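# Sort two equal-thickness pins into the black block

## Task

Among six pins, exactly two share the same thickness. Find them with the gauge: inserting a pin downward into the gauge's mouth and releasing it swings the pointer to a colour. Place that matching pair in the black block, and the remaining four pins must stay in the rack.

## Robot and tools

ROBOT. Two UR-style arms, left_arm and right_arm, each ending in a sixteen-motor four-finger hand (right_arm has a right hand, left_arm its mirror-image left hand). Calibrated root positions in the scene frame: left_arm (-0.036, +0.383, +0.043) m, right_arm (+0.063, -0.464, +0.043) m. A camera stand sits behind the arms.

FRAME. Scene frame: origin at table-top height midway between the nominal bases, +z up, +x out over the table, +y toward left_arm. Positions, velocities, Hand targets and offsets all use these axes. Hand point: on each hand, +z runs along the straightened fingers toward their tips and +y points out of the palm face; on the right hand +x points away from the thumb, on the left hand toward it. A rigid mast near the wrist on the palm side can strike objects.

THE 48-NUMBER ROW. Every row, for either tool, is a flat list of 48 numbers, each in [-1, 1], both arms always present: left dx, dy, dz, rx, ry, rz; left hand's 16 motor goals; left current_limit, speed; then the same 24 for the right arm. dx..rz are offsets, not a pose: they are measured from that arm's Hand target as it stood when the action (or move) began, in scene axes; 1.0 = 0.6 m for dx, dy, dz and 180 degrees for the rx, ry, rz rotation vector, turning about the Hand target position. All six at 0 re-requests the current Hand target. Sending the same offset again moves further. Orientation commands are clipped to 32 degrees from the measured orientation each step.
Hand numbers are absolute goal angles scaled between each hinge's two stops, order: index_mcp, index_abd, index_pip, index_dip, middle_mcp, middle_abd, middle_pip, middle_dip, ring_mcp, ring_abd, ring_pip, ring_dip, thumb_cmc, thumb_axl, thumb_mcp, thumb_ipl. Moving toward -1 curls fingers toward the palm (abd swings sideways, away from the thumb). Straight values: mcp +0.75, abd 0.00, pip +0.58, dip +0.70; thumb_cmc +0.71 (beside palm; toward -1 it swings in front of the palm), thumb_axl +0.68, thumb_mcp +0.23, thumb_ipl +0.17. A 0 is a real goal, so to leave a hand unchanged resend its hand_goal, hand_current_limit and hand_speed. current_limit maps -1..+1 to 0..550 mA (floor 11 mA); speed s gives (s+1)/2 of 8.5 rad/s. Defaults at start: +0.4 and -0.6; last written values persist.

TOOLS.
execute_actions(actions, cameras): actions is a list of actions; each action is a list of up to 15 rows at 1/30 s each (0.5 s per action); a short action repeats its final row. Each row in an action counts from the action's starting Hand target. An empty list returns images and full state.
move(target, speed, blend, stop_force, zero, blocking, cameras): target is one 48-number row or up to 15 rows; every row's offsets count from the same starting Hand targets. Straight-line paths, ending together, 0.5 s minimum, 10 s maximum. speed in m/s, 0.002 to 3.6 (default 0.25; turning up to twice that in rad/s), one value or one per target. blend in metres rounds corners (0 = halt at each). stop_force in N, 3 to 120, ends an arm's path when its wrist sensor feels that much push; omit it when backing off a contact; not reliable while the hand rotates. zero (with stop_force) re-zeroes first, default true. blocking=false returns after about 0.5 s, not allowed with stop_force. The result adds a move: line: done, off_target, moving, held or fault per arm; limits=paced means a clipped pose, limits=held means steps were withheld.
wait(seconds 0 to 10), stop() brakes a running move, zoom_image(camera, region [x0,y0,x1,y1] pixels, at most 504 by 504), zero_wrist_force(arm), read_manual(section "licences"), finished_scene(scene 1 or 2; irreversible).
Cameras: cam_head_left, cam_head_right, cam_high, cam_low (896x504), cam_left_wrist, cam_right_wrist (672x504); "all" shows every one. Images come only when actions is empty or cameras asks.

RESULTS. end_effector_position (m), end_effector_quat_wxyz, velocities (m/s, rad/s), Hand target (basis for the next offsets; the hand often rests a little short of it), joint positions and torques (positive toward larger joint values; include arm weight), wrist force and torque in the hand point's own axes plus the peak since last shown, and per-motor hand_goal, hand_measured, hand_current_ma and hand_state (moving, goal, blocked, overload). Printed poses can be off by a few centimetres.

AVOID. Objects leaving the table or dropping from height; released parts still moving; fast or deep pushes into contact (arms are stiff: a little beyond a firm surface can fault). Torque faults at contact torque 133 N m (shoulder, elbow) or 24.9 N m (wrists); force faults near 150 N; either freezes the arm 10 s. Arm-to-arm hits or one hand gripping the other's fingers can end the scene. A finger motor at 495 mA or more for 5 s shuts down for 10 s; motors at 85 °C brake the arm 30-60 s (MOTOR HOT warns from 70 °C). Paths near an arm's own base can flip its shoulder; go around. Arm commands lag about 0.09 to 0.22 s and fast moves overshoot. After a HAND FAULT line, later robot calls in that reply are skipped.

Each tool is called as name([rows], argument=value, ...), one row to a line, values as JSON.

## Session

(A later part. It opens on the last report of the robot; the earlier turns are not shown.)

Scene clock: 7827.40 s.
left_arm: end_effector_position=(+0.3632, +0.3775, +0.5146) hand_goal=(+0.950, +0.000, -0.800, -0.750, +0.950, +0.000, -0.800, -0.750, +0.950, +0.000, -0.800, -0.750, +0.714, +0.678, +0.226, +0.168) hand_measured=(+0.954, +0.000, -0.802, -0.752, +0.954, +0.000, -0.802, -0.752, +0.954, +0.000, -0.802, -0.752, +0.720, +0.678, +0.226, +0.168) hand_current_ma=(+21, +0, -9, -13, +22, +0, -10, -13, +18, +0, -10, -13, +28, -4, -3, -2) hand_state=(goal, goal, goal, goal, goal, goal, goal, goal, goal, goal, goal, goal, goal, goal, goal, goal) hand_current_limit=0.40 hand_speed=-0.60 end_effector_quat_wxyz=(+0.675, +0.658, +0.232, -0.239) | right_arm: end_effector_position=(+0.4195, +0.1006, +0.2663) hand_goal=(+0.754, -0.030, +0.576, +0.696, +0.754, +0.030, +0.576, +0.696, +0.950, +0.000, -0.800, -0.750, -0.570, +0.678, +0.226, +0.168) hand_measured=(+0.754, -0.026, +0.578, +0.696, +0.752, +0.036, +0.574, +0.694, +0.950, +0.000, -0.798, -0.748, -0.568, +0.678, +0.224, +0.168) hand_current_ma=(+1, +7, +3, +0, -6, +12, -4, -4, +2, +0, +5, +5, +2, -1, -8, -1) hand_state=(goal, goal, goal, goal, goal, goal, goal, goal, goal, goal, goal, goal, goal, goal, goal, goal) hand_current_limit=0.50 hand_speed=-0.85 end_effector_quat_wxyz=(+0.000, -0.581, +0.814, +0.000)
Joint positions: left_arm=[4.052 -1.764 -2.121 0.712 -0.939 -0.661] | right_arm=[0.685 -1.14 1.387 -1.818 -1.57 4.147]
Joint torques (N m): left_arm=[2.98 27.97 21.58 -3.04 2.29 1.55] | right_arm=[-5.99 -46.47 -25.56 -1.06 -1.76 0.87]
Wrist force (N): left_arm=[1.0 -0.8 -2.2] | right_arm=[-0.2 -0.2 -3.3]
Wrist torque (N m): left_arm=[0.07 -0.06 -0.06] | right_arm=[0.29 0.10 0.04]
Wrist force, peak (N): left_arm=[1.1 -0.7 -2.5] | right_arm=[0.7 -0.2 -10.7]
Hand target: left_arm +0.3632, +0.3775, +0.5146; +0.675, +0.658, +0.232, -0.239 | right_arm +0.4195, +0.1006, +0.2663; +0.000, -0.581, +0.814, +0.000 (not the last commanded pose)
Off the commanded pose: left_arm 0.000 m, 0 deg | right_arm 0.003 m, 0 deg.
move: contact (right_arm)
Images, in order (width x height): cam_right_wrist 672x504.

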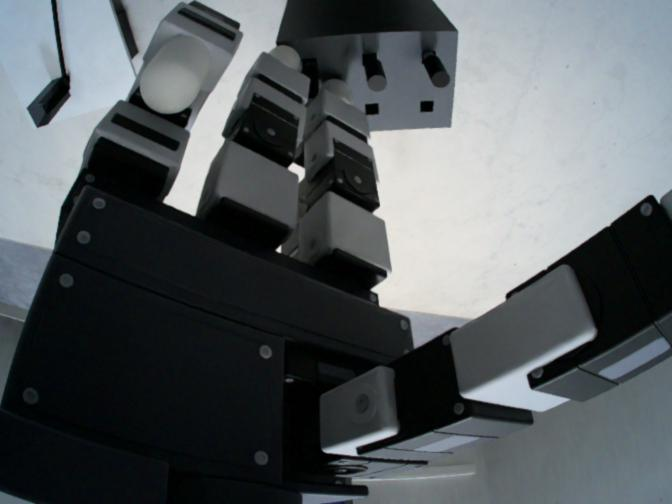

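Contact as usual. Raise slightly, grip, lift.

move([
  [0,0,0,0,0,0, 0.95,0,-0.8,-0.75,0.95,0,-0.8,-0.75,0.95,0,-0.8,-0.75,0.714,0.678,0.226,0.168,0.4,-0.6, 0,0,0.0012,0,0,0, 0.754,-0.03,0.576,0.696,0.754,0.03,0.576,0.696,0.95,0,-0.8,-0.75,-0.571,0.678,0.226,0.168,0.5,-0.85],
  [0,0,0,0,0,0, 0.95,0,-0.8,-0.75,0.95,0,-0.8,-0.75,0.95,0,-0.8,-0.75,0.714,0.678,0.226,0.168,0.4,-0.6, 0,0,0.0013,0,0,0, 0.754,-0.3,0.576,0.696,0.754,0.3,0.576,0.696,0.95,0,-0.8,-0.75,-0.571,0.678,0.226,0.168,0.65,-0.95],
], speed=0.02)

wait(seconds=0.7)

move([
  [0,0,0,0,0,0, 0.95,0,-0.8,-0.75,0.95,0,-0.8,-0.75,0.95,0,-0.8,-0.75,0.714,0.678,0.226,0.168,0.4,-0.6, 0,0,0.025,0,0,0, 0.754,-0.3,0.576,0.696,0.754,0.3,0.576,0.696,0.95,0,-0.8,-0.75,-0.571,0.678,0.226,0.168,0.65,-0.95],
  [0,0,0,0,0,0, 0.95,0,-0.8,-0.75,0.95,0,-0.8,-0.75,0.95,0,-0.8,-0.75,0.714,0.678,0.226,0.168,0.4,-0.6, 0,0,0.125,0,0,0, 0.754,-0.3,0.576,0.696,0.754,0.3,0.576,0.696,0.95,0,-0.8,-0.75,-0.571,0.678,0.226,0.168,0.65,-0.95],
], speed=[0.03,0.08], blend=0.005, cameras=["cam_right_wrist","cam_left_wrist"])

zoom_image(camera="cam_right_wrist", region=[250, 0, 390, 120])

Scene clock: 7837.53 s.
left_arm: end_effector_position=(+0.3632, +0.3775, +0.5146) hand_goal=(+0.950, +0.000, -0.800, -0.750, +0.950, +0.000, -0.800, -0.750, +0.950, +0.000, -0.800, -0.750, +0.714, +0.678, +0.226, +0.168) hand_measured=(+0.954, +0.000, -0.802, -0.752, +0.954, +0.000, -0.802, -0.752, +0.954, +0.000, -0.802, -0.752, +0.720, +0.678, +0.226, +0.168) hand_current_ma=(+21, +0, -9, -13, +22, +0, -10, -13, +18, +0, -10, -13, +28, -4, -3, -2) hand_state=(goal, goal, goal, goal, goal, goal, goal, goal, goal, goal, goal, goal, goal, goal, goal, goal) hand_current_limit=0.40 hand_speed=-0.60 end_effector_quat_wxyz=(+0.675, +0.658, +0.232, -0.239) | right_arm: end_effector_position=(+0.4195, +0.1006, +0.2670) hand_goal=(+0.754, -0.300, +0.576, +0.696, +0.754, +0.300, +0.576, +0.696, +0.950, +0.000, -0.800, -0.750, -0.570, +0.678, +0.226, +0.168) hand_measured=(+0.754, -0.078, +0.578, +0.696, +0.752, +0.076, +0.574, +0.694, +0.950, +0.000, -0.798, -0.748, -0.568, +0.678, +0.224, +0.168) hand_current_ma=(+1, +130, +3, +0, -6, -136, -4, -4, +2, +0, +5, +5, +2, -1, -8, -1) hand_state=(goal, moving, goal, goal, goal, moving, goal, goal, goal, goal, goal, goal, goal, goal, goal, goal) hand_current_limit=0.65 hand_speed=-0.95 end_effector_quat_wxyz=(+0.000, -0.581, +0.814, +0.000)
Joint positions: left_arm=[4.052 -1.764 -2.121 0.712 -0.939 -0.661] | right_arm=[0.685 -1.14 1.385 -1.816 -1.57 4.147]
Joint torques (N m): left_arm=[2.5 27.66 21.14 -2.93 2.16 1.54] | right_arm=[-7.73 -47.79 -26.81 -1.08 -1.65 0.85]
Wrist force (N): left_arm=[1.1 -0.5 -2.1] | right_arm=[-0.6 0.1 -1.5]
Wrist torque (N m): left_arm=[0.11 -0.06 -0.07] | right_arm=[0.20 0.10 0.01]
Wrist force, peak (N): left_arm=[1.0 -1.0 -2.5] | right_arm=[-0.5 0.1 -3.8]
Hand target: left_arm +0.3632, +0.3775, +0.5146; +0.675, +0.658, +0.232, -0.239 | right_arm +0.4195, +0.1006, +0.2670; +0.000, -0.581, +0.814, +0.000
Off the commanded pose: left_arm 0.000 m, 0 deg | right_arm 0.000 m, 0 deg.
move: done

Scene clock: 7838.23 s.
left_arm: end_effector_position=(+0.3632, +0.3775, +0.5146) hand_goal=(+0.950, +0.000, -0.800, -0.750, +0.950, +0.000, -0.800, -0.750, +0.950, +0.000, -0.800, -0.750, +0.714, +0.678, +0.226, +0.168) hand_measured=(+0.954, +0.000, -0.802, -0.752, +0.954, +0.000, -0.802, -0.752, +0.954, +0.000, -0.802, -0.752, +0.720, +0.678, +0.226, +0.168) hand_current_ma=(+21, +0, -9, -13, +22, +0, -10, -13, +18, +0, -10, -13, +28, -4, -3, -2) hand_state=(goal, goal, goal, goal, goal, goal, goal, goal, goal, goal, goal, goal, goal, goal, goal, goal) hand_current_limit=0.40 hand_speed=-0.60 end_effector_quat_wxyz=(+0.675, +0.658, +0.232, -0.239) | right_arm: end_effector_position=(+0.4195, +0.1006, +0.2670) hand_goal=(+0.754, -0.300, +0.576, +0.696, +0.754, +0.300, +0.576, +0.696, +0.950, +0.000, -0.800, -0.750, -0.570, +0.678, +0.226, +0.168) hand_measured=(+0.754, -0.088, +0.578, +0.696, +0.752, +0.080, +0.574, +0.694, +0.950, +0.000, -0.798, -0.748, -0.568, +0.678, +0.224, +0.168) hand_current_ma=(+1, +454, +3, +0, -6, -454, -4, -4, +2, +0, +5, +5, +2, -1, -8, -1) hand_state=(goal, blocked, goal, goal, goal, blocked, goal, goal, goal, goal, goal, goal, goal, goal, goal, goal) hand_current_limit=0.65 hand_speed=-0.95 end_effector_quat_wxyz=(+0.000, -0.581, +0.814, +0.000)
Joint positions: left_arm=[4.052 -1.764 -2.121 0.712 -0.939 -0.661] | right_arm=[0.685 -1.14 1.385 -1.816 -1.57 4.147]
Joint torques (N m): left_arm=[2.84 27.78 20.8 -2.95 2.29 1.46] | right_arm=[-6.39 -48 -27.16 -1.23 -1.85 0.87]
Wrist force (N): left_arm=[0.9 -0.7 -2.3] | right_arm=[-0.5 0.3 -1.5]
Wrist torque (N m): left_arm=[0.10 -0.05 -0.07] | right_arm=[0.23 0.08 0.03]
Wrist force, peak (N): left_arm=[1.0 -0.5 -2.5] | right_arm=[-0.9 -0.2 -1.7]
Hand target: left_arm +0.3632, +0.3775, +0.5146; +0.675, +0.658, +0.232, -0.239 | right_arm +0.4195, +0.1006, +0.2670; +0.000, -0.581, +0.814, +0.000
Off the commanded pose: left_arm 0.000 m, 0 deg | right_arm 0.000 m, 0 deg.
wait: 0.70 s; at rest by 0.17 s

Scene clock: 7840.13 s.
left_arm: end_effector_position=(+0.3632, +0.3775, +0.5146) hand_goal=(+0.950, +0.000, -0.800, -0.750, +0.950, +0.000, -0.800, -0.750, +0.950, +0.000, -0.800, -0.750, +0.714, +0.678, +0.226, +0.168) hand_measured=(+0.954, +0.000, -0.802, -0.752, +0.954, +0.000, -0.802, -0.752, +0.954, +0.000, -0.802, -0.752, +0.720, +0.678, +0.226, +0.168) hand_current_ma=(+21, +0, -9, -13, +22, +0, -10, -13, +18, +0, -10, -13, +28, -4, -3, -2) hand_state=(goal, goal, goal, goal, goal, goal, goal, goal, goal, goal, goal, goal, goal, goal, goal, goal) hand_current_limit=0.40 hand_speed=-0.60 end_effector_quat_wxyz=(+0.675, +0.658, +0.232, -0.239) | right_arm: end_effector_position=(+0.4195, +0.1006, +0.3420) hand_goal=(+0.754, -0.300, +0.576, +0.696, +0.754, +0.300, +0.576, +0.696, +0.950, +0.000, -0.800, -0.750, -0.570, +0.678, +0.226, +0.168) hand_measured=(+0.754, -0.088, +0.578, +0.696, +0.752, +0.080, +0.574, +0.694, +0.950, +0.000, -0.798, -0.748, -0.568, +0.678, +0.224, +0.168) hand_current_ma=(+1, +454, +3, +0, -6, -454, -4, -4, +2, +0, +5, +5, +2, -1, -8, -1) hand_state=(goal, blocked, goal, goal, goal, blocked, goal, goal, goal, goal, goal, goal, goal, goal, goal, goal) hand_current_limit=0.65 hand_speed=-0.95 end_effector_quat_wxyz=(+0.000, -0.581, +0.814, +0.000)
Joint positions: left_arm=[4.052 -1.764 -2.121 0.712 -0.939 -0.661] | right_arm=[0.684 -1.168 1.232 -1.635 -1.57 4.147]
Joint torques (N m): left_arm=[2.29 28.02 21.28 -3.05 2.13 1.5] | right_arm=[-0.3 -31.06 -27.8 -1.14 -2.16 -1.2]
Wrist force (N): left_arm=[1.0 -0.5 -2.0] | right_arm=[-0.3 -0.2 -1.5]
Wrist torque (N m): left_arm=[0.11 -0.05 -0.07] | right_arm=[0.13 0.05 0.02]
Wrist force, peak (N): left_arm=[1.0 -0.7 -2.5] | right_arm=[-0.2 -0.7 -1.8]
Hand target: left_arm +0.3632, +0.3775, +0.5146; +0.675, +0.658, +0.232, -0.239 | right_arm +0.4195, +0.1006, +0.3420; +0.000, -0.581, +0.814, +0.000
Off the commanded pose: left_arm 0.000 m, 0 deg | right_arm 0.000 m, 0 deg.
move: done
Images, in order (width x height): cam_left_wrist 672x504, cam_right_wrist 672x504.

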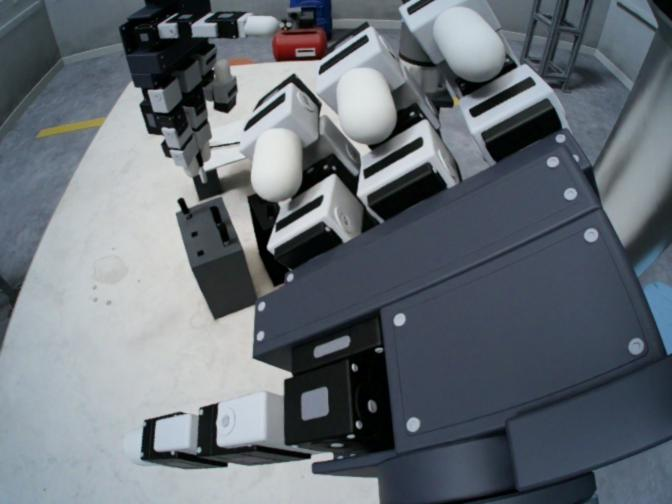

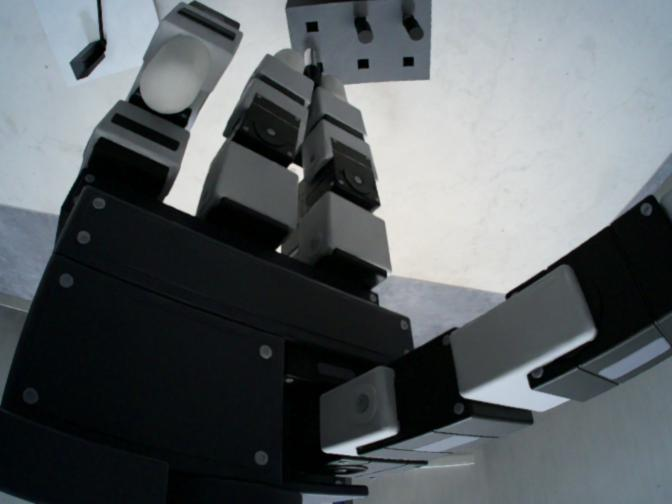

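Scaled by 3.600 from the camera's 672x504 image, which has a finer 960x720 frame.

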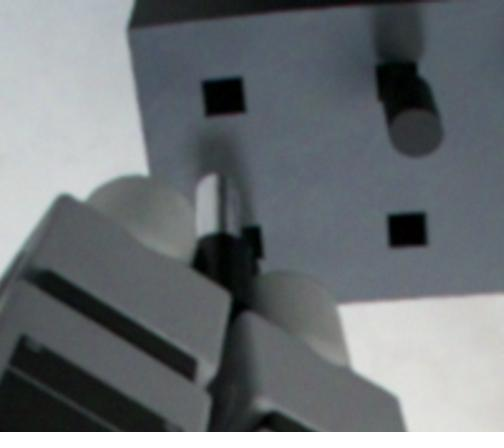

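move([
  [0,0,0,0,0,0, 0.95,0,-0.8,-0.75,0.95,0,-0.8,-0.75,0.95,0,-0.8,-0.75,0.714,0.678,0.226,0.168,0.4,-0.6, 0.117,-0.3213,0.002,0,0,0, 0.754,-0.3,0.576,0.696,0.754,0.3,0.576,0.696,0.95,0,-0.8,-0.75,-0.571,0.678,0.226,0.168,0.65,-0.95],
  [0,0,0,0,0,0, 0.95,0,-0.8,-0.75,0.95,0,-0.8,-0.75,0.95,0,-0.8,-0.75,0.714,0.678,0.226,0.168,0.4,-0.6, 0.117,-0.3213,-0.076,0,0,0, 0.754,-0.3,0.576,0.696,0.754,0.3,0.576,0.696,0.95,0,-0.8,-0.75,-0.571,0.678,0.226,0.168,0.65,-0.95],
], speed=[0.15,0.05], blend=[0.005,0], cameras=["cam_right_wrist","cam_left_wrist"])

zoom_image(camera="cam_right_wrist", region=[290, 20, 335, 65])

zoom_image(camera="cam_left_wrist", region=[178, 112, 214, 154])

Scene clock: 7851.43 s.
left_arm: end_effector_position=(+0.3632, +0.3775, +0.5146) hand_goal=(+0.950, +0.000, -0.800, -0.750, +0.950, +0.000, -0.800, -0.750, +0.950, +0.000, -0.800, -0.750, +0.714, +0.678, +0.226, +0.168) hand_measured=(+0.954, +0.000, -0.802, -0.752, +0.954, +0.000, -0.802, -0.752, +0.954, +0.000, -0.802, -0.752, +0.720, +0.678, +0.226, +0.168) hand_current_ma=(+21, +0, -9, -13, +22, +0, -10, -13, +18, +0, -10, -13, +28, -4, -3, -2) hand_state=(goal, goal, goal, goal, goal, goal, goal, goal, goal, goal, goal, goal, goal, goal, goal, goal) hand_current_limit=0.40 hand_speed=-0.60 end_effector_quat_wxyz=(+0.675, +0.658, +0.232, -0.239) | right_arm: end_effector_position=(+0.4897, -0.0922, +0.2966) hand_goal=(+0.754, -0.300, +0.576, +0.696, +0.754, +0.300, +0.576, +0.696, +0.950, +0.000, -0.800, -0.750, -0.570, +0.678, +0.226, +0.168) hand_measured=(+0.754, -0.088, +0.578, +0.696, +0.752, +0.080, +0.574, +0.694, +0.950, +0.000, -0.798, -0.748, -0.568, +0.678, +0.224, +0.168) hand_current_ma=(+1, +454, +3, +0, -6, -454, -4, -4, +2, +0, +5, +5, +2, -1, -8, -1) hand_state=(goal, blocked, goal, goal, goal, blocked, goal, goal, goal, goal, goal, goal, goal, goal, goal, goal) hand_current_limit=0.65 hand_speed=-0.95 end_effector_quat_wxyz=(+0.000, -0.581, +0.814, +0.000)
Joint positions: left_arm=[4.052 -1.764 -2.121 0.712 -0.939 -0.661] | right_arm=[0.356 -1.335 1.574 -1.81 -1.57 3.818]
Joint torques (N m): left_arm=[3.5 28.08 21.02 -2.94 2.34 1.4] | right_arm=[-9.93 -22.7 -13.35 -3.7 2.55 -1.13]
Wrist force (N): left_arm=[1.0 -0.8 -2.0] | right_arm=[-0.5 -0.2 -1.3]
Wrist torque (N m): left_arm=[0.06 -0.05 -0.06] | right_arm=[0.10 0.06 0.02]
Wrist force, peak (N): left_arm=[0.9 -0.7 -2.6] | right_arm=[-0.3 -0.5 -2.2]
Hand target: left_arm +0.3632, +0.3775, +0.5146; +0.675, +0.658, +0.232, -0.239 | right_arm +0.4897, -0.0922, +0.2964; +0.000, -0.581, +0.814, +0.000
Off the commanded pose: left_arm 0.000 m, 0 deg | right_arm 0.000 m, 0 deg.
move: done
Images, in order (width x height): cam_left_wrist 672x504, cam_right_wrist 672x504.

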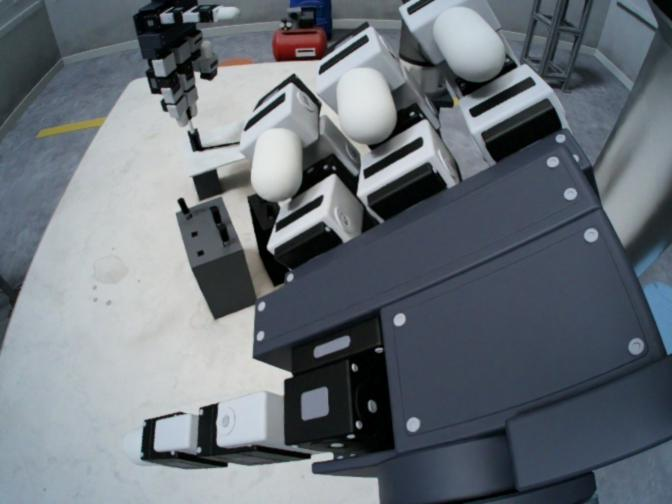

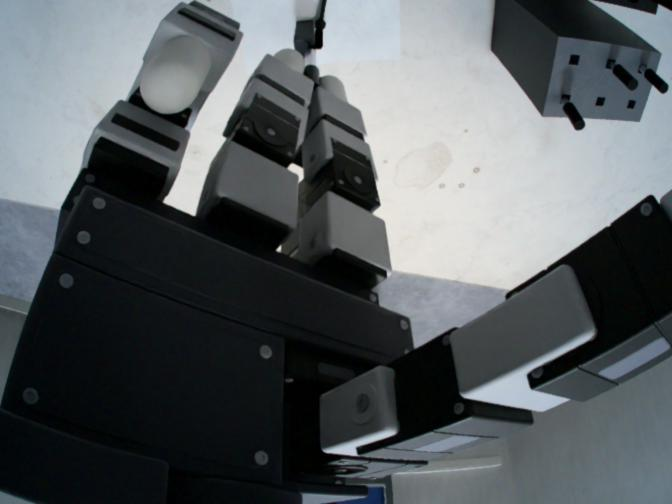

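Scaled by 11.200 from the camera's 672x504 image, which has a finer 960x720 frame.

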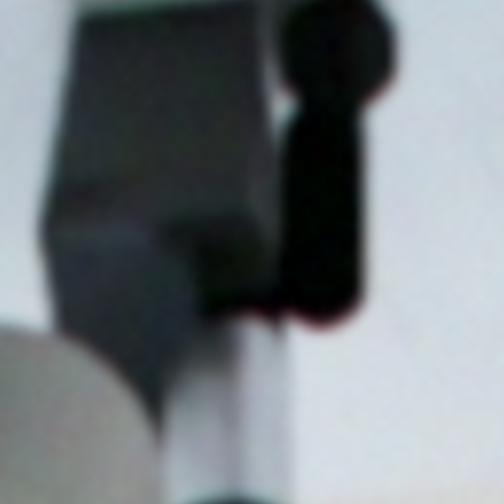

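Scaled by 12.000 from the camera's 672x504 image, which has a finer 960x720 frame.

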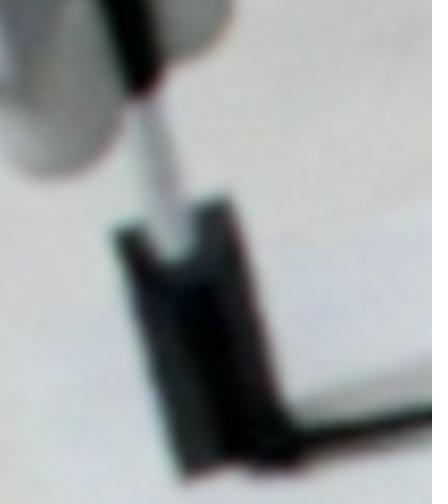

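move([
  [0,0,0,0,0,0, 0.95,0,-0.8,-0.75,0.95,0,-0.8,-0.75,0.95,0,-0.8,-0.75,0.714,0.678,0.226,0.168,0.4,-0.6, -0.0005,0.0013,0,0,0,0, 0.754,-0.3,0.576,0.696,0.754,0.3,0.576,0.696,0.95,0,-0.8,-0.75,-0.571,0.678,0.226,0.168,0.65,-0.95],
  [0,0,0,0,0,0, 0.95,0,-0.8,-0.75,0.95,0,-0.8,-0.75,0.95,0,-0.8,-0.75,0.714,0.678,0.226,0.168,0.4,-0.6, -0.0005,0.0013,-0.02,0,0,0, 0.754,-0.3,0.576,0.696,0.754,0.3,0.576,0.696,0.95,0,-0.8,-0.75,-0.571,0.678,0.226,0.168,0.65,-0.95],
], stop_force=6, speed=0.008, cameras=["cam_right_wrist","cam_left_wrist"])

zoom_image(camera="cam_right_wrist", region=[290, 20, 335, 65])

Scene clock: 7860.67 s.
left_arm: end_effector_position=(+0.3632, +0.3775, +0.5146) hand_goal=(+0.950, +0.000, -0.800, -0.750, +0.950, +0.000, -0.800, -0.750, +0.950, +0.000, -0.800, -0.750, +0.714, +0.678, +0.226, +0.168) hand_measured=(+0.954, +0.000, -0.802, -0.752, +0.954, +0.000, -0.802, -0.752, +0.954, +0.000, -0.802, -0.752, +0.720, +0.678, +0.226, +0.168) hand_current_ma=(+21, +0, -9, -13, +22, +0, -10, -13, +18, +0, -10, -13, +28, -4, -3, -2) hand_state=(goal, goal, goal, goal, goal, goal, goal, goal, goal, goal, goal, goal, goal, goal, goal, goal) hand_current_limit=0.40 hand_speed=-0.60 end_effector_quat_wxyz=(+0.675, +0.658, +0.232, -0.239) | right_arm: end_effector_position=(+0.4894, -0.0914, +0.2874) hand_goal=(+0.754, -0.300, +0.576, +0.696, +0.754, +0.300, +0.576, +0.696, +0.950, +0.000, -0.800, -0.750, -0.570, +0.678, +0.226, +0.168) hand_measured=(+0.754, -0.088, +0.578, +0.696, +0.748, +0.082, +0.574, +0.694, +0.950, +0.000, -0.798, -0.748, -0.568, +0.678, +0.224, +0.168) hand_current_ma=(+1, +454, +3, +0, -14, -454, -5, -4, +2, +0, +5, +5, +2, -1, -8, -1) hand_state=(goal, blocked, goal, goal, goal, blocked, goal, goal, goal, goal, goal, goal, goal, goal, goal, goal) hand_current_limit=0.65 hand_speed=-0.95 end_effector_quat_wxyz=(+0.000, -0.581, +0.814, +0.000)
Joint positions: left_arm=[4.052 -1.764 -2.121 0.712 -0.939 -0.661] | right_arm=[0.357 -1.33 1.591 -1.832 -1.57 3.82]
Joint torques (N m): left_arm=[3.68 27.69 21.49 -2.78 2.14 1.5] | right_arm=[11.16 -39.39 -25.94 -1.21 1.58 1.13]
Wrist force (N): left_arm=[0.9 -0.6 -2.1] | right_arm=[-0.2 -0.3 -2.1]
Wrist torque (N m): left_arm=[0.10 -0.05 -0.08] | right_arm=[0.15 0.11 -0.07]
Wrist force, peak (N): left_arm=[1.5 -0.8 -2.5] | right_arm=[-0.1 0.0 -10.4]
Hand target: left_arm +0.3632, +0.3775, +0.5146; +0.675, +0.658, +0.232, -0.239 | right_arm +0.4894, -0.0914, +0.2874; +0.000, -0.581, +0.814, +0.000 (not the last commanded pose)
Off the commanded pose: left_arm 0.000 m, 0 deg | right_arm 0.003 m, 0 deg.
move: contact (right_arm); path passed 1 of 2 targets
Images, in order (width x height): cam_left_wrist 672x504, cam_right_wrist 672x504.

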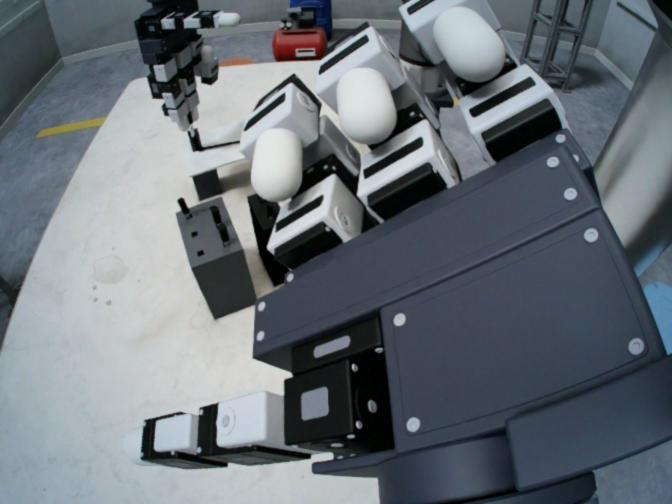

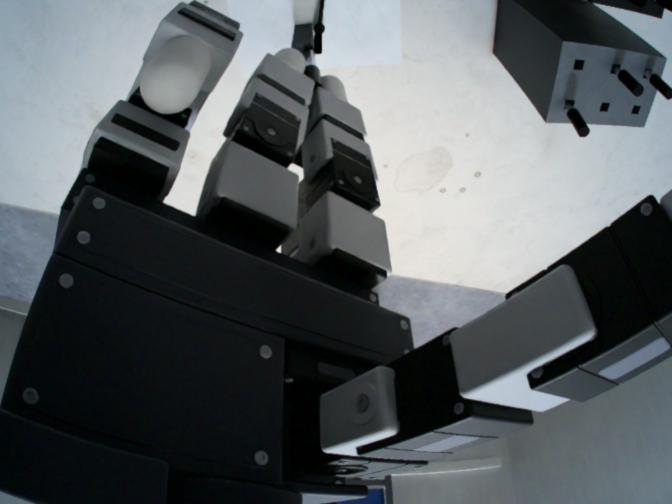

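Scaled by 11.200 from the camera's 672x504 image, which has a finer 960x720 frame.

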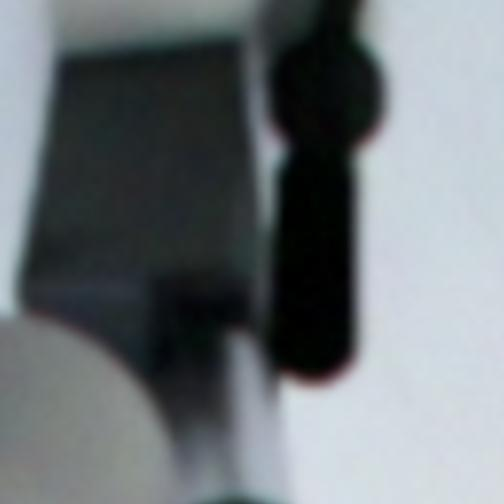

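Same as B3's behaviour. Continue down.

move(target=[0,0,0,0,0,0, 0.95,0,-0.8,-0.75,0.95,0,-0.8,-0.75,0.95,0,-0.8,-0.75,0.714,0.678,0.226,0.168,0.4,-0.6, 0,0,-0.0197,0,0,0, 0.754,-0.3,0.576,0.696,0.754,0.3,0.576,0.696,0.95,0,-0.8,-0.75,-0.571,0.678,0.226,0.168,0.65,-0.95], stop_force=14, speed=0.005, cameras=["cam_right_wrist","cam_left_wrist"])

zoom_image(camera="cam_right_wrist", region=[290, 20, 335, 65])

zoom_image(camera="cam_left_wrist", region=[178, 112, 214, 154])

Scene clock: 7867.97 s.
left_arm: end_effector_position=(+0.3632, +0.3775, +0.5146) hand_goal=(+0.950, +0.000, -0.800, -0.750, +0.950, +0.000, -0.800, -0.750, +0.950, +0.000, -0.800, -0.750, +0.714, +0.678, +0.226, +0.168) hand_measured=(+0.954, +0.000, -0.802, -0.752, +0.954, +0.000, -0.802, -0.752, +0.954, +0.000, -0.802, -0.752, +0.720, +0.678, +0.226, +0.168) hand_current_ma=(+21, +0, -9, -13, +22, +0, -10, -13, +18, +0, -10, -13, +28, -4, -3, -2) hand_state=(goal, goal, goal, goal, goal, goal, goal, goal, goal, goal, goal, goal, goal, goal, goal, goal) hand_current_limit=0.40 hand_speed=-0.60 end_effector_quat_wxyz=(+0.675, +0.658, +0.232, -0.239) | right_arm: end_effector_position=(+0.4894, -0.0914, +0.2852) hand_goal=(+0.754, -0.300, +0.576, +0.696, +0.754, +0.300, +0.576, +0.696, +0.950, +0.000, -0.800, -0.750, -0.570, +0.678, +0.226, +0.168) hand_measured=(+0.754, -0.088, +0.576, +0.696, +0.740, +0.086, +0.568, +0.692, +0.950, +0.000, -0.798, -0.748, -0.568, +0.678, +0.224, +0.168) hand_current_ma=(-1, +454, +0, -1, -41, -454, -18, -7, +2, +0, +5, +5, +2, -1, -8, -1) hand_state=(goal, blocked, goal, goal, goal, blocked, goal, goal, goal, goal, goal, goal, goal, goal, goal, goal) hand_current_limit=0.65 hand_speed=-0.95 end_effector_quat_wxyz=(+0.000, -0.581, +0.814, +0.000)
Joint positions: left_arm=[4.052 -1.764 -2.121 0.712 -0.939 -0.661] | right_arm=[0.357 -1.328 1.595 -1.838 -1.57 3.82]
Joint torques (N m): left_arm=[2.65 27.52 20.82 -2.7 2.2 1.57] | right_arm=[9.39 -32.27 -20.65 0.14 1.37 1.05]
Wrist force (N): left_arm=[1.1 -0.6 -2.1] | right_arm=[-0.2 -0.9 -15.6]
Wrist torque (N m): left_arm=[0.09 -0.08 -0.06] | right_arm=[1.16 0.12 -0.09]
Wrist force, peak (N): left_arm=[1.2 -0.7 -2.5] | right_arm=[-0.3 -1.3 -20.0]
Hand target: left_arm +0.3632, +0.3775, +0.5146; +0.675, +0.658, +0.232, -0.239 | right_arm +0.4894, -0.0914, +0.2852; +0.000, -0.581, +0.814, +0.000 (not the last commanded pose)
Off the commanded pose: left_arm 0.000 m, 0 deg | right_arm 0.010 m, 0 deg.
move: contact (right_arm)
Images, in order (width x height): cam_left_wrist 672x504, cam_right_wrist 672x504.

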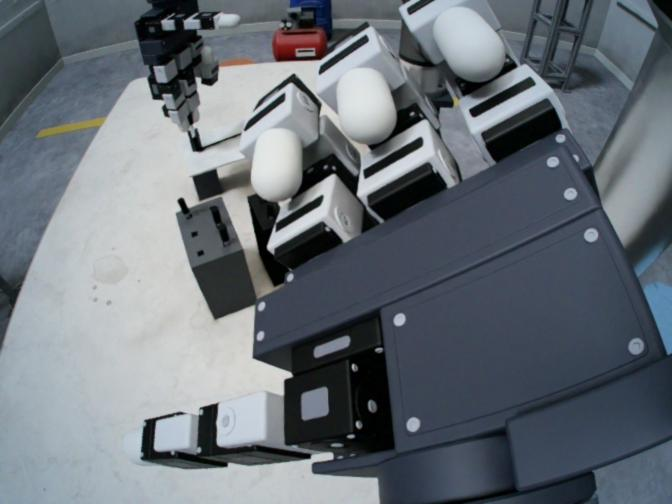

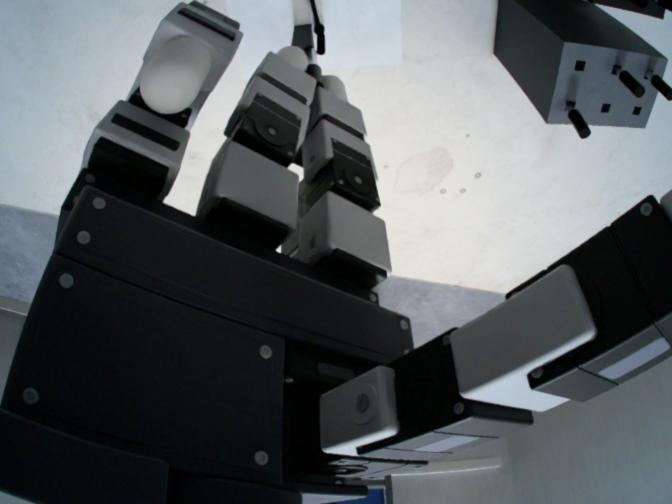

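Scaled by 11.200 from the camera's 672x504 image, which has a finer 960x720 frame.

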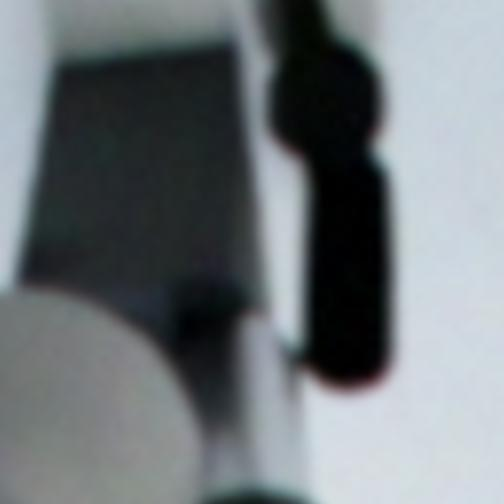

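Scaled by 12.000 from the camera's 672x504 image, which has a finer 960x720 frame.

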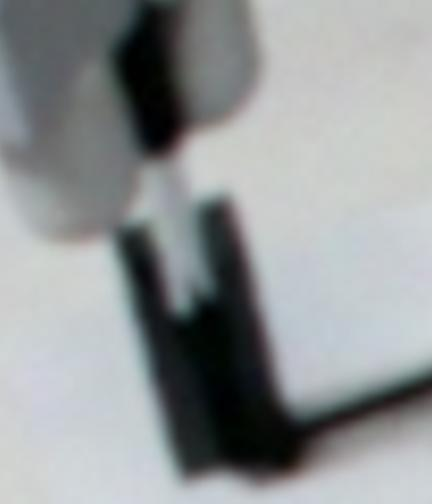

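move(target=[0,0,0,0,0,0, 0.95,0,-0.8,-0.75,0.95,0,-0.8,-0.75,0.95,0,-0.8,-0.75,0.714,0.678,0.226,0.168,0.4,-0.6, 0.0003,-0.0007,0.0025,0,0,0, 0.754,-0.3,0.576,0.696,0.754,0.3,0.576,0.696,0.95,0,-0.8,-0.75,-0.571,0.678,0.226,0.168,0.65,-0.95], speed=0.005)

move(target=[0,0,0,0,0,0, 0.95,0,-0.8,-0.75,0.95,0,-0.8,-0.75,0.95,0,-0.8,-0.75,0.714,0.678,0.226,0.168,0.4,-0.6, 0,0,-0.0185,0,0,0, 0.754,-0.3,0.576,0.696,0.754,0.3,0.576,0.696,0.95,0,-0.8,-0.75,-0.571,0.678,0.226,0.168,0.65,-0.95], stop_force=14, speed=0.004, cameras=["cam_right_wrist","cam_left_wrist"])

zoom_image(camera="cam_right_wrist", region=[290, 20, 335, 65])

Scene clock: 7880.47 s.
left_arm: end_effector_position=(+0.3632, +0.3775, +0.5146) hand_goal=(+0.950, +0.000, -0.800, -0.750, +0.950, +0.000, -0.800, -0.750, +0.950, +0.000, -0.800, -0.750, +0.714, +0.678, +0.226, +0.168) hand_measured=(+0.954, +0.000, -0.802, -0.752, +0.954, +0.000, -0.802, -0.752, +0.954, +0.000, -0.802, -0.752, +0.720, +0.678, +0.226, +0.168) hand_current_ma=(+21, +0, -9, -13, +22, +0, -10, -13, +18, +0, -10, -13, +28, -4, -3, -2) hand_state=(goal, goal, goal, goal, goal, goal, goal, goal, goal, goal, goal, goal, goal, goal, goal, goal) hand_current_limit=0.40 hand_speed=-0.60 end_effector_quat_wxyz=(+0.675, +0.658, +0.232, -0.239) | right_arm: end_effector_position=(+0.4896, -0.0918, +0.2866) hand_goal=(+0.754, -0.300, +0.576, +0.696, +0.754, +0.300, +0.576, +0.696, +0.950, +0.000, -0.800, -0.750, -0.570, +0.678, +0.226, +0.168) hand_measured=(+0.758, -0.088, +0.578, +0.696, +0.740, +0.086, +0.568, +0.692, +0.950, +0.000, -0.798, -0.748, -0.568, +0.678, +0.224, +0.168) hand_current_ma=(+7, +454, +2, -1, -39, -454, -18, -7, +2, +0, +5, +5, +2, -1, -8, -1) hand_state=(goal, blocked, goal, goal, goal, blocked, goal, goal, goal, goal, goal, goal, goal, goal, goal, goal) hand_current_limit=0.65 hand_speed=-0.95 end_effector_quat_wxyz=(+0.000, -0.581, +0.814, +0.000)
Joint positions: left_arm=[4.052 -1.764 -2.121 0.712 -0.939 -0.661] | right_arm=[0.357 -1.329 1.593 -1.834 -1.57 3.819]
Joint torques (N m): left_arm=[3.09 27.49 19.99 -2.82 2.23 1.47] | right_arm=[-11.19 -39.23 -26.86 -1.44 1.49 -1.31]
Wrist force (N): left_arm=[1.0 -0.7 -1.9] | right_arm=[-0.2 -0.3 -2.2]
Wrist torque (N m): left_arm=[0.06 -0.05 -0.07] | right_arm=[0.16 0.10 -0.02]
Wrist force, peak (N): left_arm=[1.0 -0.8 -2.5] | right_arm=[-0.2 -0.9 -15.6]
Hand target: left_arm +0.3632, +0.3775, +0.5146; +0.675, +0.658, +0.232, -0.239 | right_arm +0.4896, -0.0918, +0.2867; +0.000, -0.581, +0.814, +0.000
Off the commanded pose: left_arm 0.000 m, 0 deg | right_arm 0.000 m, 0 deg.
move: done

Scene clock: 7882.17 s.
left_arm: end_effector_position=(+0.3632, +0.3775, +0.5146) hand_goal=(+0.950, +0.000, -0.800, -0.750, +0.950, +0.000, -0.800, -0.750, +0.950, +0.000, -0.800, -0.750, +0.714, +0.678, +0.226, +0.168) hand_measured=(+0.954, +0.000, -0.802, -0.752, +0.954, +0.000, -0.802, -0.752, +0.954, +0.000, -0.802, -0.752, +0.720, +0.678, +0.226, +0.168) hand_current_ma=(+21, +0, -9, -13, +22, +0, -10, -13, +18, +0, -10, -13, +28, -4, -3, -2) hand_state=(goal, goal, goal, goal, goal, goal, goal, goal, goal, goal, goal, goal, goal, goal, goal, goal) hand_current_limit=0.40 hand_speed=-0.60 end_effector_quat_wxyz=(+0.675, +0.658, +0.232, -0.239) | right_arm: end_effector_position=(+0.4896, -0.0918, +0.2853) hand_goal=(+0.754, -0.300, +0.576, +0.696, +0.754, +0.300, +0.576, +0.696, +0.950, +0.000, -0.800, -0.750, -0.570, +0.678, +0.226, +0.168) hand_measured=(+0.754, -0.088, +0.576, +0.696, +0.738, +0.086, +0.568, +0.692, +0.950, +0.000, -0.798, -0.748, -0.568, +0.678, +0.224, +0.168) hand_current_ma=(+1, +454, +1, -1, -49, -454, -21, -7, +2, +0, +5, +5, +2, -1, -8, -1) hand_state=(goal, blocked, goal, goal, goal, blocked, goal, goal, goal, goal, goal, goal, goal, goal, goal, goal) hand_current_limit=0.65 hand_speed=-0.95 end_effector_quat_wxyz=(+0.000, -0.581, +0.814, +0.000)
Joint positions: left_arm=[4.052 -1.764 -2.121 0.712 -0.939 -0.661] | right_arm=[0.356 -1.329 1.595 -1.838 -1.57 3.819]
Joint torques (N m): left_arm=[2.44 28.02 20.46 -2.57 2.18 1.47] | right_arm=[-9.71 -33.09 -19.45 0.55 1.22 -1.31]
Wrist force (N): left_arm=[0.8 -0.9 -2.4] | right_arm=[-2.2 0.4 -15.9]
Wrist torque (N m): left_arm=[0.08 -0.03 -0.08] | right_arm=[1.19 -0.09 -0.17]
Wrist force, peak (N): left_arm=[1.1 -0.6 -2.5] | right_arm=[-2.4 0.1 -19.8]
Hand target: left_arm +0.3632, +0.3775, +0.5146; +0.675, +0.658, +0.232, -0.239 | right_arm +0.4896, -0.0918, +0.2853; +0.000, -0.581, +0.814, +0.000 (not the last commanded pose)
Off the commanded pose: left_arm 0.000 m, 0 deg | right_arm 0.010 m, 0 deg.
move: contact (right_arm)
Images, in order (width x height): cam_left_wrist 672x504, cam_right_wrist 672x504.

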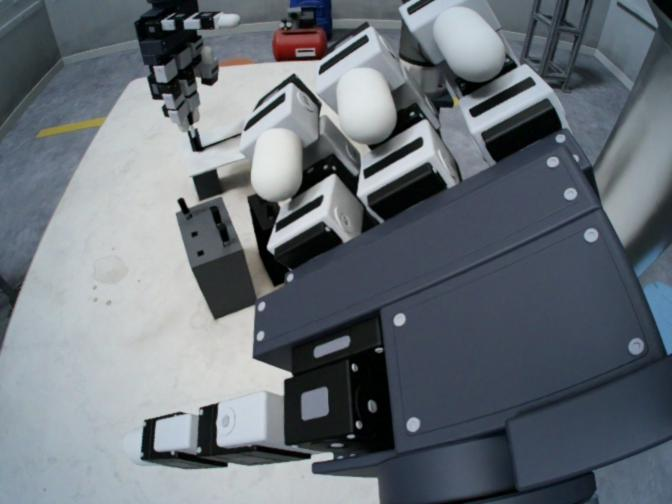

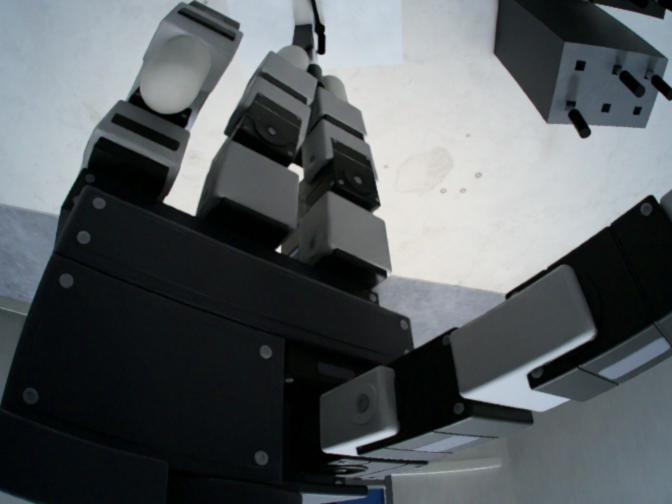

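Scaled by 11.200 from the camera's 672x504 image, which has a finer 960x720 frame.

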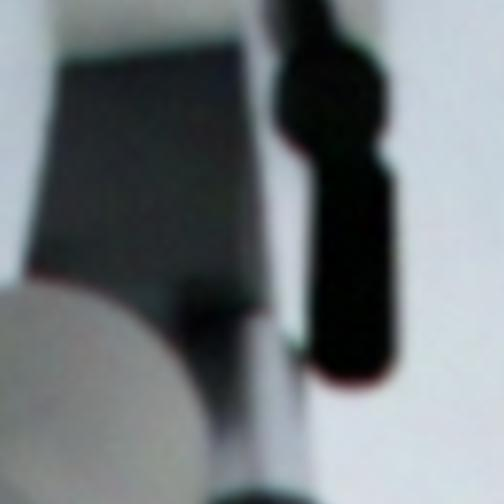

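wait(seconds=0.1, cameras=["cam_head_left","cam_head_right","cam_left_wrist"])

zoom_image(camera="cam_head_left", region=[468, 212, 500, 240])

zoom_image(camera="cam_head_right", region=[472, 210, 508, 242])

zoom_image(camera="cam_left_wrist", region=[178, 112, 214, 154])

Scene clock: 7891.97 s.
left_arm: end_effector_position=(+0.3632, +0.3775, +0.5146) hand_goal=(+0.950, +0.000, -0.800, -0.750, +0.950, +0.000, -0.800, -0.750, +0.950, +0.000, -0.800, -0.750, +0.714, +0.678, +0.226, +0.168) hand_measured=(+0.954, +0.000, -0.802, -0.752, +0.954, +0.000, -0.802, -0.752, +0.954, +0.000, -0.802, -0.752, +0.720, +0.678, +0.226, +0.168) hand_current_ma=(+21, +0, -9, -13, +22, +0, -10, -13, +18, +0, -10, -13, +28, -4, -3, -2) hand_state=(goal, goal, goal, goal, goal, goal, goal, goal, goal, goal, goal, goal, goal, goal, goal, goal) hand_current_limit=0.40 hand_speed=-0.60 end_effector_quat_wxyz=(+0.675, +0.658, +0.232, -0.239) | right_arm: end_effector_position=(+0.4896, -0.0918, +0.2853) hand_goal=(+0.754, -0.300, +0.576, +0.696, +0.754, +0.300, +0.576, +0.696, +0.950, +0.000, -0.800, -0.750, -0.570, +0.678, +0.226, +0.168) hand_measured=(+0.754, -0.088, +0.576, +0.696, +0.738, +0.086, +0.568, +0.692, +0.950, +0.000, -0.798, -0.748, -0.568, +0.678, +0.224, +0.168) hand_current_ma=(+1, +454, +1, -1, -49, -454, -21, -7, +2, +0, +5, +5, +2, -1, -8, -1) hand_state=(goal, blocked, goal, goal, goal, blocked, goal, goal, goal, goal, goal, goal, goal, goal, goal, goal) hand_current_limit=0.65 hand_speed=-0.95 end_effector_quat_wxyz=(+0.000, -0.581, +0.814, +0.000)
Joint positions: left_arm=[4.052 -1.764 -2.121 0.712 -0.939 -0.661] | right_arm=[0.356 -1.329 1.595 -1.838 -1.57 3.819]
Joint torques (N m): left_arm=[3.25 28.24 21.3 -2.58 2.28 1.39] | right_arm=[-9.63 -30.86 -20.57 -0.79 1.22 -1.25]
Wrist force (N): left_arm=[0.9 -0.5 -2.2] | right_arm=[-2.6 0.2 -15.9]
Wrist torque (N m): left_arm=[0.12 -0.04 -0.08] | right_arm=[1.18 -0.04 -0.20]
Wrist force, peak (N): left_arm=[1.2 -0.9 -2.4] | right_arm=[-2.0 0.2 -16.3]
Hand target: left_arm +0.3632, +0.3775, +0.5146; +0.675, +0.658, +0.232, -0.239 | right_arm +0.4896, -0.0918, +0.2853; +0.000, -0.581, +0.814, +0.000 (not the last commanded pose)
Off the commanded pose: left_arm 0.000 m, 0 deg | right_arm 0.010 m, 0 deg.
wait: 0.10 s; at rest from the start
Images, in order (width x height): cam_head_left 896x504, cam_head_right 896x504, cam_left_wrist 672x504.

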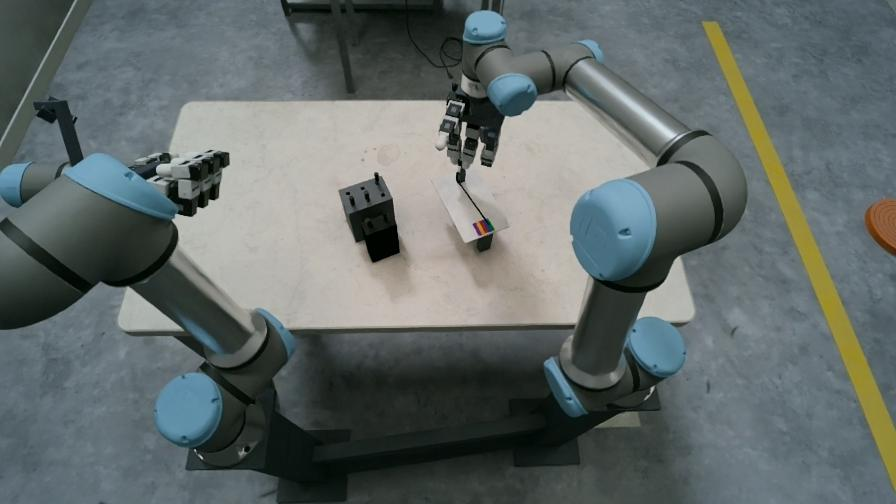

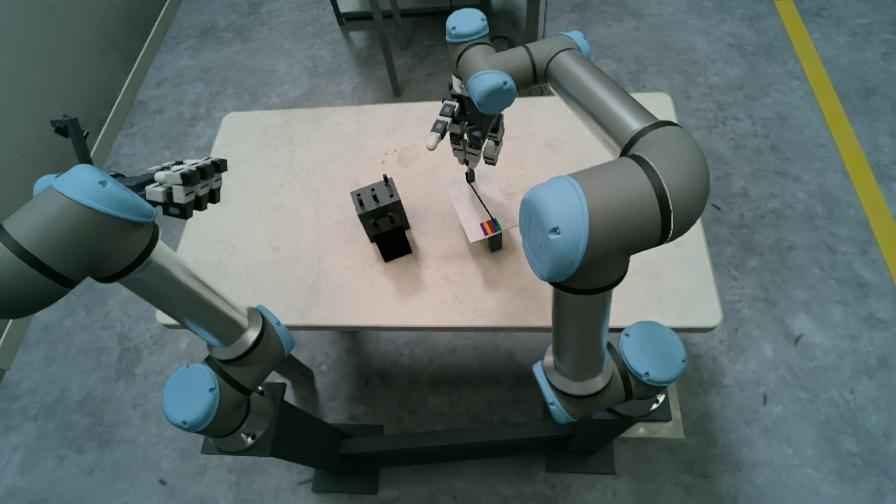

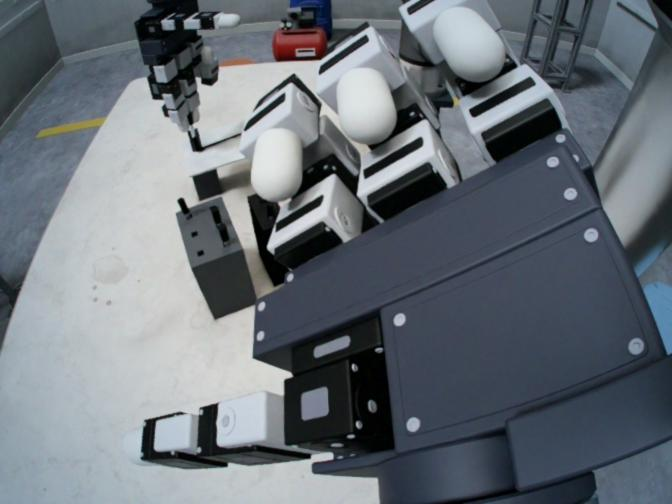

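Scaled by 15.750.

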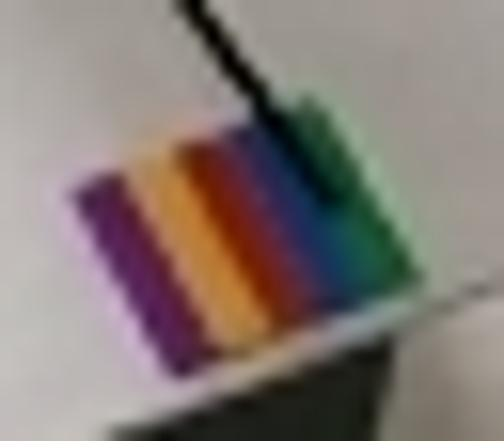

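Scaled by 14.000.

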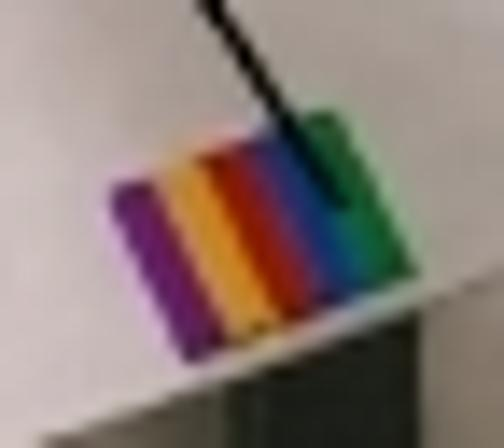

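Scaled by 12.000 from the camera's 672x504 image, which has a finer 960x720 frame.

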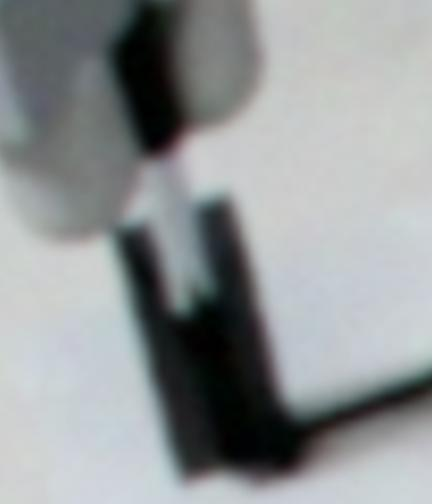

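move([
  [0,0,0,0,0,0, 0.95,0,-0.8,-0.75,0.95,0,-0.8,-0.75,0.95,0,-0.8,-0.75,0.714,0.678,0.226,0.168,0.4,-0.6, 0,0,0.007,0,0,0, 0.754,-0.3,0.576,0.696,0.754,0.3,0.576,0.696,0.95,0,-0.8,-0.75,-0.571,0.678,0.226,0.168,0.65,-0.95],
  [0,0,0,0,0,0, 0.95,0,-0.8,-0.75,0.95,0,-0.8,-0.75,0.95,0,-0.8,-0.75,0.714,0.678,0.226,0.168,0.4,-0.6, -0.0014,0,0.007,0,0,0, 0.754,-0.3,0.576,0.696,0.754,0.3,0.576,0.696,0.95,0,-0.8,-0.75,-0.571,0.678,0.226,0.168,0.65,-0.95],
], speed=0.01, cameras=["cam_right_wrist","cam_left_wrist"])

zoom_image(camera="cam_right_wrist", region=[290, 20, 335, 65])

zoom_image(camera="cam_left_wrist", region=[178, 112, 214, 154])

Scene clock: 7912.70 s.
left_arm: end_effector_position=(+0.3632, +0.3775, +0.5146) hand_goal=(+0.950, +0.000, -0.800, -0.750, +0.950, +0.000, -0.800, -0.750, +0.950, +0.000, -0.800, -0.750, +0.714, +0.678, +0.226, +0.168) hand_measured=(+0.954, +0.000, -0.802, -0.752, +0.954, +0.000, -0.802, -0.752, +0.954, +0.000, -0.802, -0.752, +0.720, +0.678, +0.226, +0.168) hand_current_ma=(+21, +0, -9, -13, +22, +0, -10, -13, +18, +0, -10, -13, +28, -4, -3, -2) hand_state=(goal, goal, goal, goal, goal, goal, goal, goal, goal, goal, goal, goal, goal, goal, goal, goal) hand_current_limit=0.40 hand_speed=-0.60 end_effector_quat_wxyz=(+0.675, +0.658, +0.232, -0.239) | right_arm: end_effector_position=(+0.4891, -0.0919, +0.2895) hand_goal=(+0.754, -0.300, +0.576, +0.696, +0.754, +0.300, +0.576, +0.696, +0.950, +0.000, -0.800, -0.750, -0.570, +0.678, +0.226, +0.168) hand_measured=(+0.764, -0.088, +0.580, +0.698, +0.738, +0.086, +0.568, +0.692, +0.950, +0.000, -0.798, -0.748, -0.568, +0.678, +0.224, +0.168) hand_current_ma=(+25, +454, +10, +2, -49, -454, -21, -7, +2, +0, +5, +5, +2, -1, -8, -1) hand_state=(goal, blocked, goal, goal, goal, blocked, goal, goal, goal, goal, goal, goal, goal, goal, goal, goal) hand_current_limit=0.65 hand_speed=-0.95 end_effector_quat_wxyz=(+0.000, -0.581, +0.814, +0.000)
Joint positions: left_arm=[4.052 -1.764 -2.121 0.712 -0.939 -0.661] | right_arm=[0.357 -1.332 1.589 -1.828 -1.57 3.819]
Joint torques (N m): left_arm=[3.39 27.16 20.12 -2.43 2.21 1.47] | right_arm=[10.68 -38.01 -17.1 -1.12 1.46 1.18]
Wrist force (N): left_arm=[1.1 -1.0 -2.2] | right_arm=[-0.6 -0.3 -1.7]
Wrist torque (N m): left_arm=[0.06 -0.07 -0.05] | right_arm=[0.13 0.08 -0.06]
Wrist force, peak (N): left_arm=[1.2 -0.8 -2.5] | right_arm=[-2.4 -0.2 -16.2]
Hand target: left_arm +0.3632, +0.3775, +0.5146; +0.675, +0.658, +0.232, -0.239 | right_arm +0.4888, -0.0918, +0.2895; +0.000, -0.581, +0.814, +0.000
Off the commanded pose: left_arm 0.000 m, 0 deg | right_arm 0.000 m, 0 deg.
move: done
Images, in order (width x height): cam_left_wrist 672x504, cam_right_wrist 672x504.

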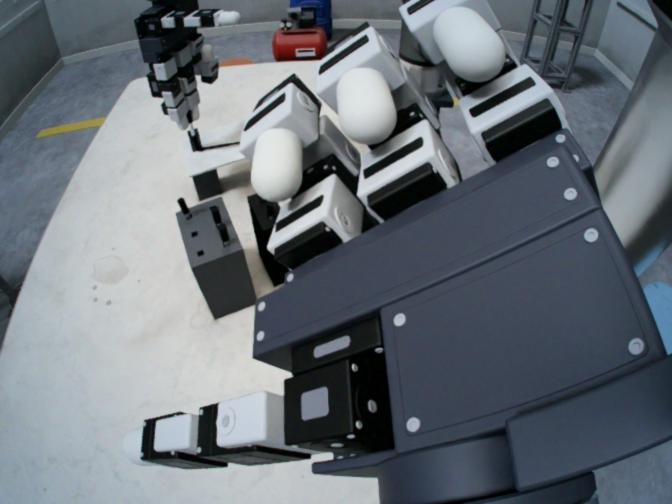

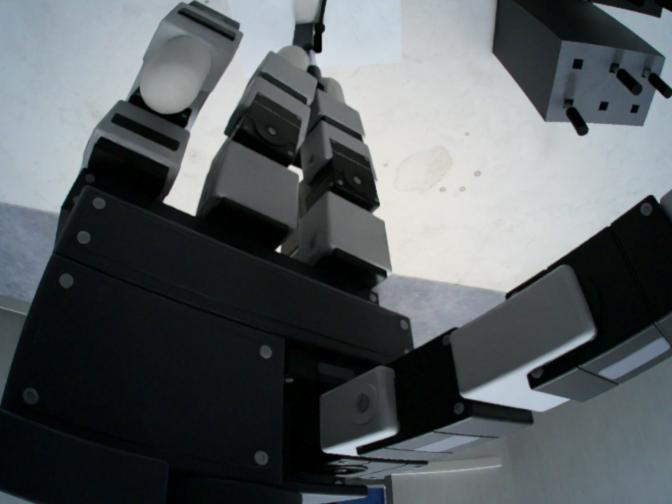

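Scaled by 11.200 from the camera's 672x504 image, which has a finer 960x720 frame.

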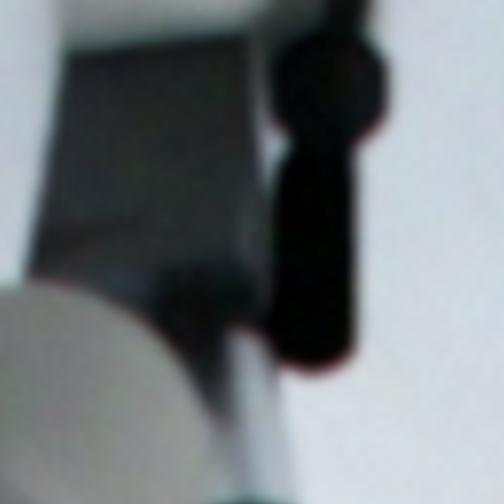

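Scaled by 12.000 from the camera's 672x504 image, which has a finer 960x720 frame.

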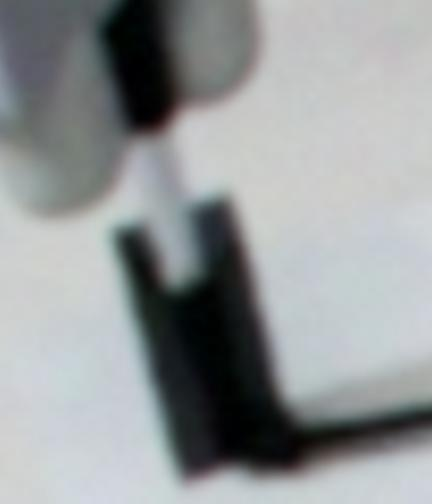

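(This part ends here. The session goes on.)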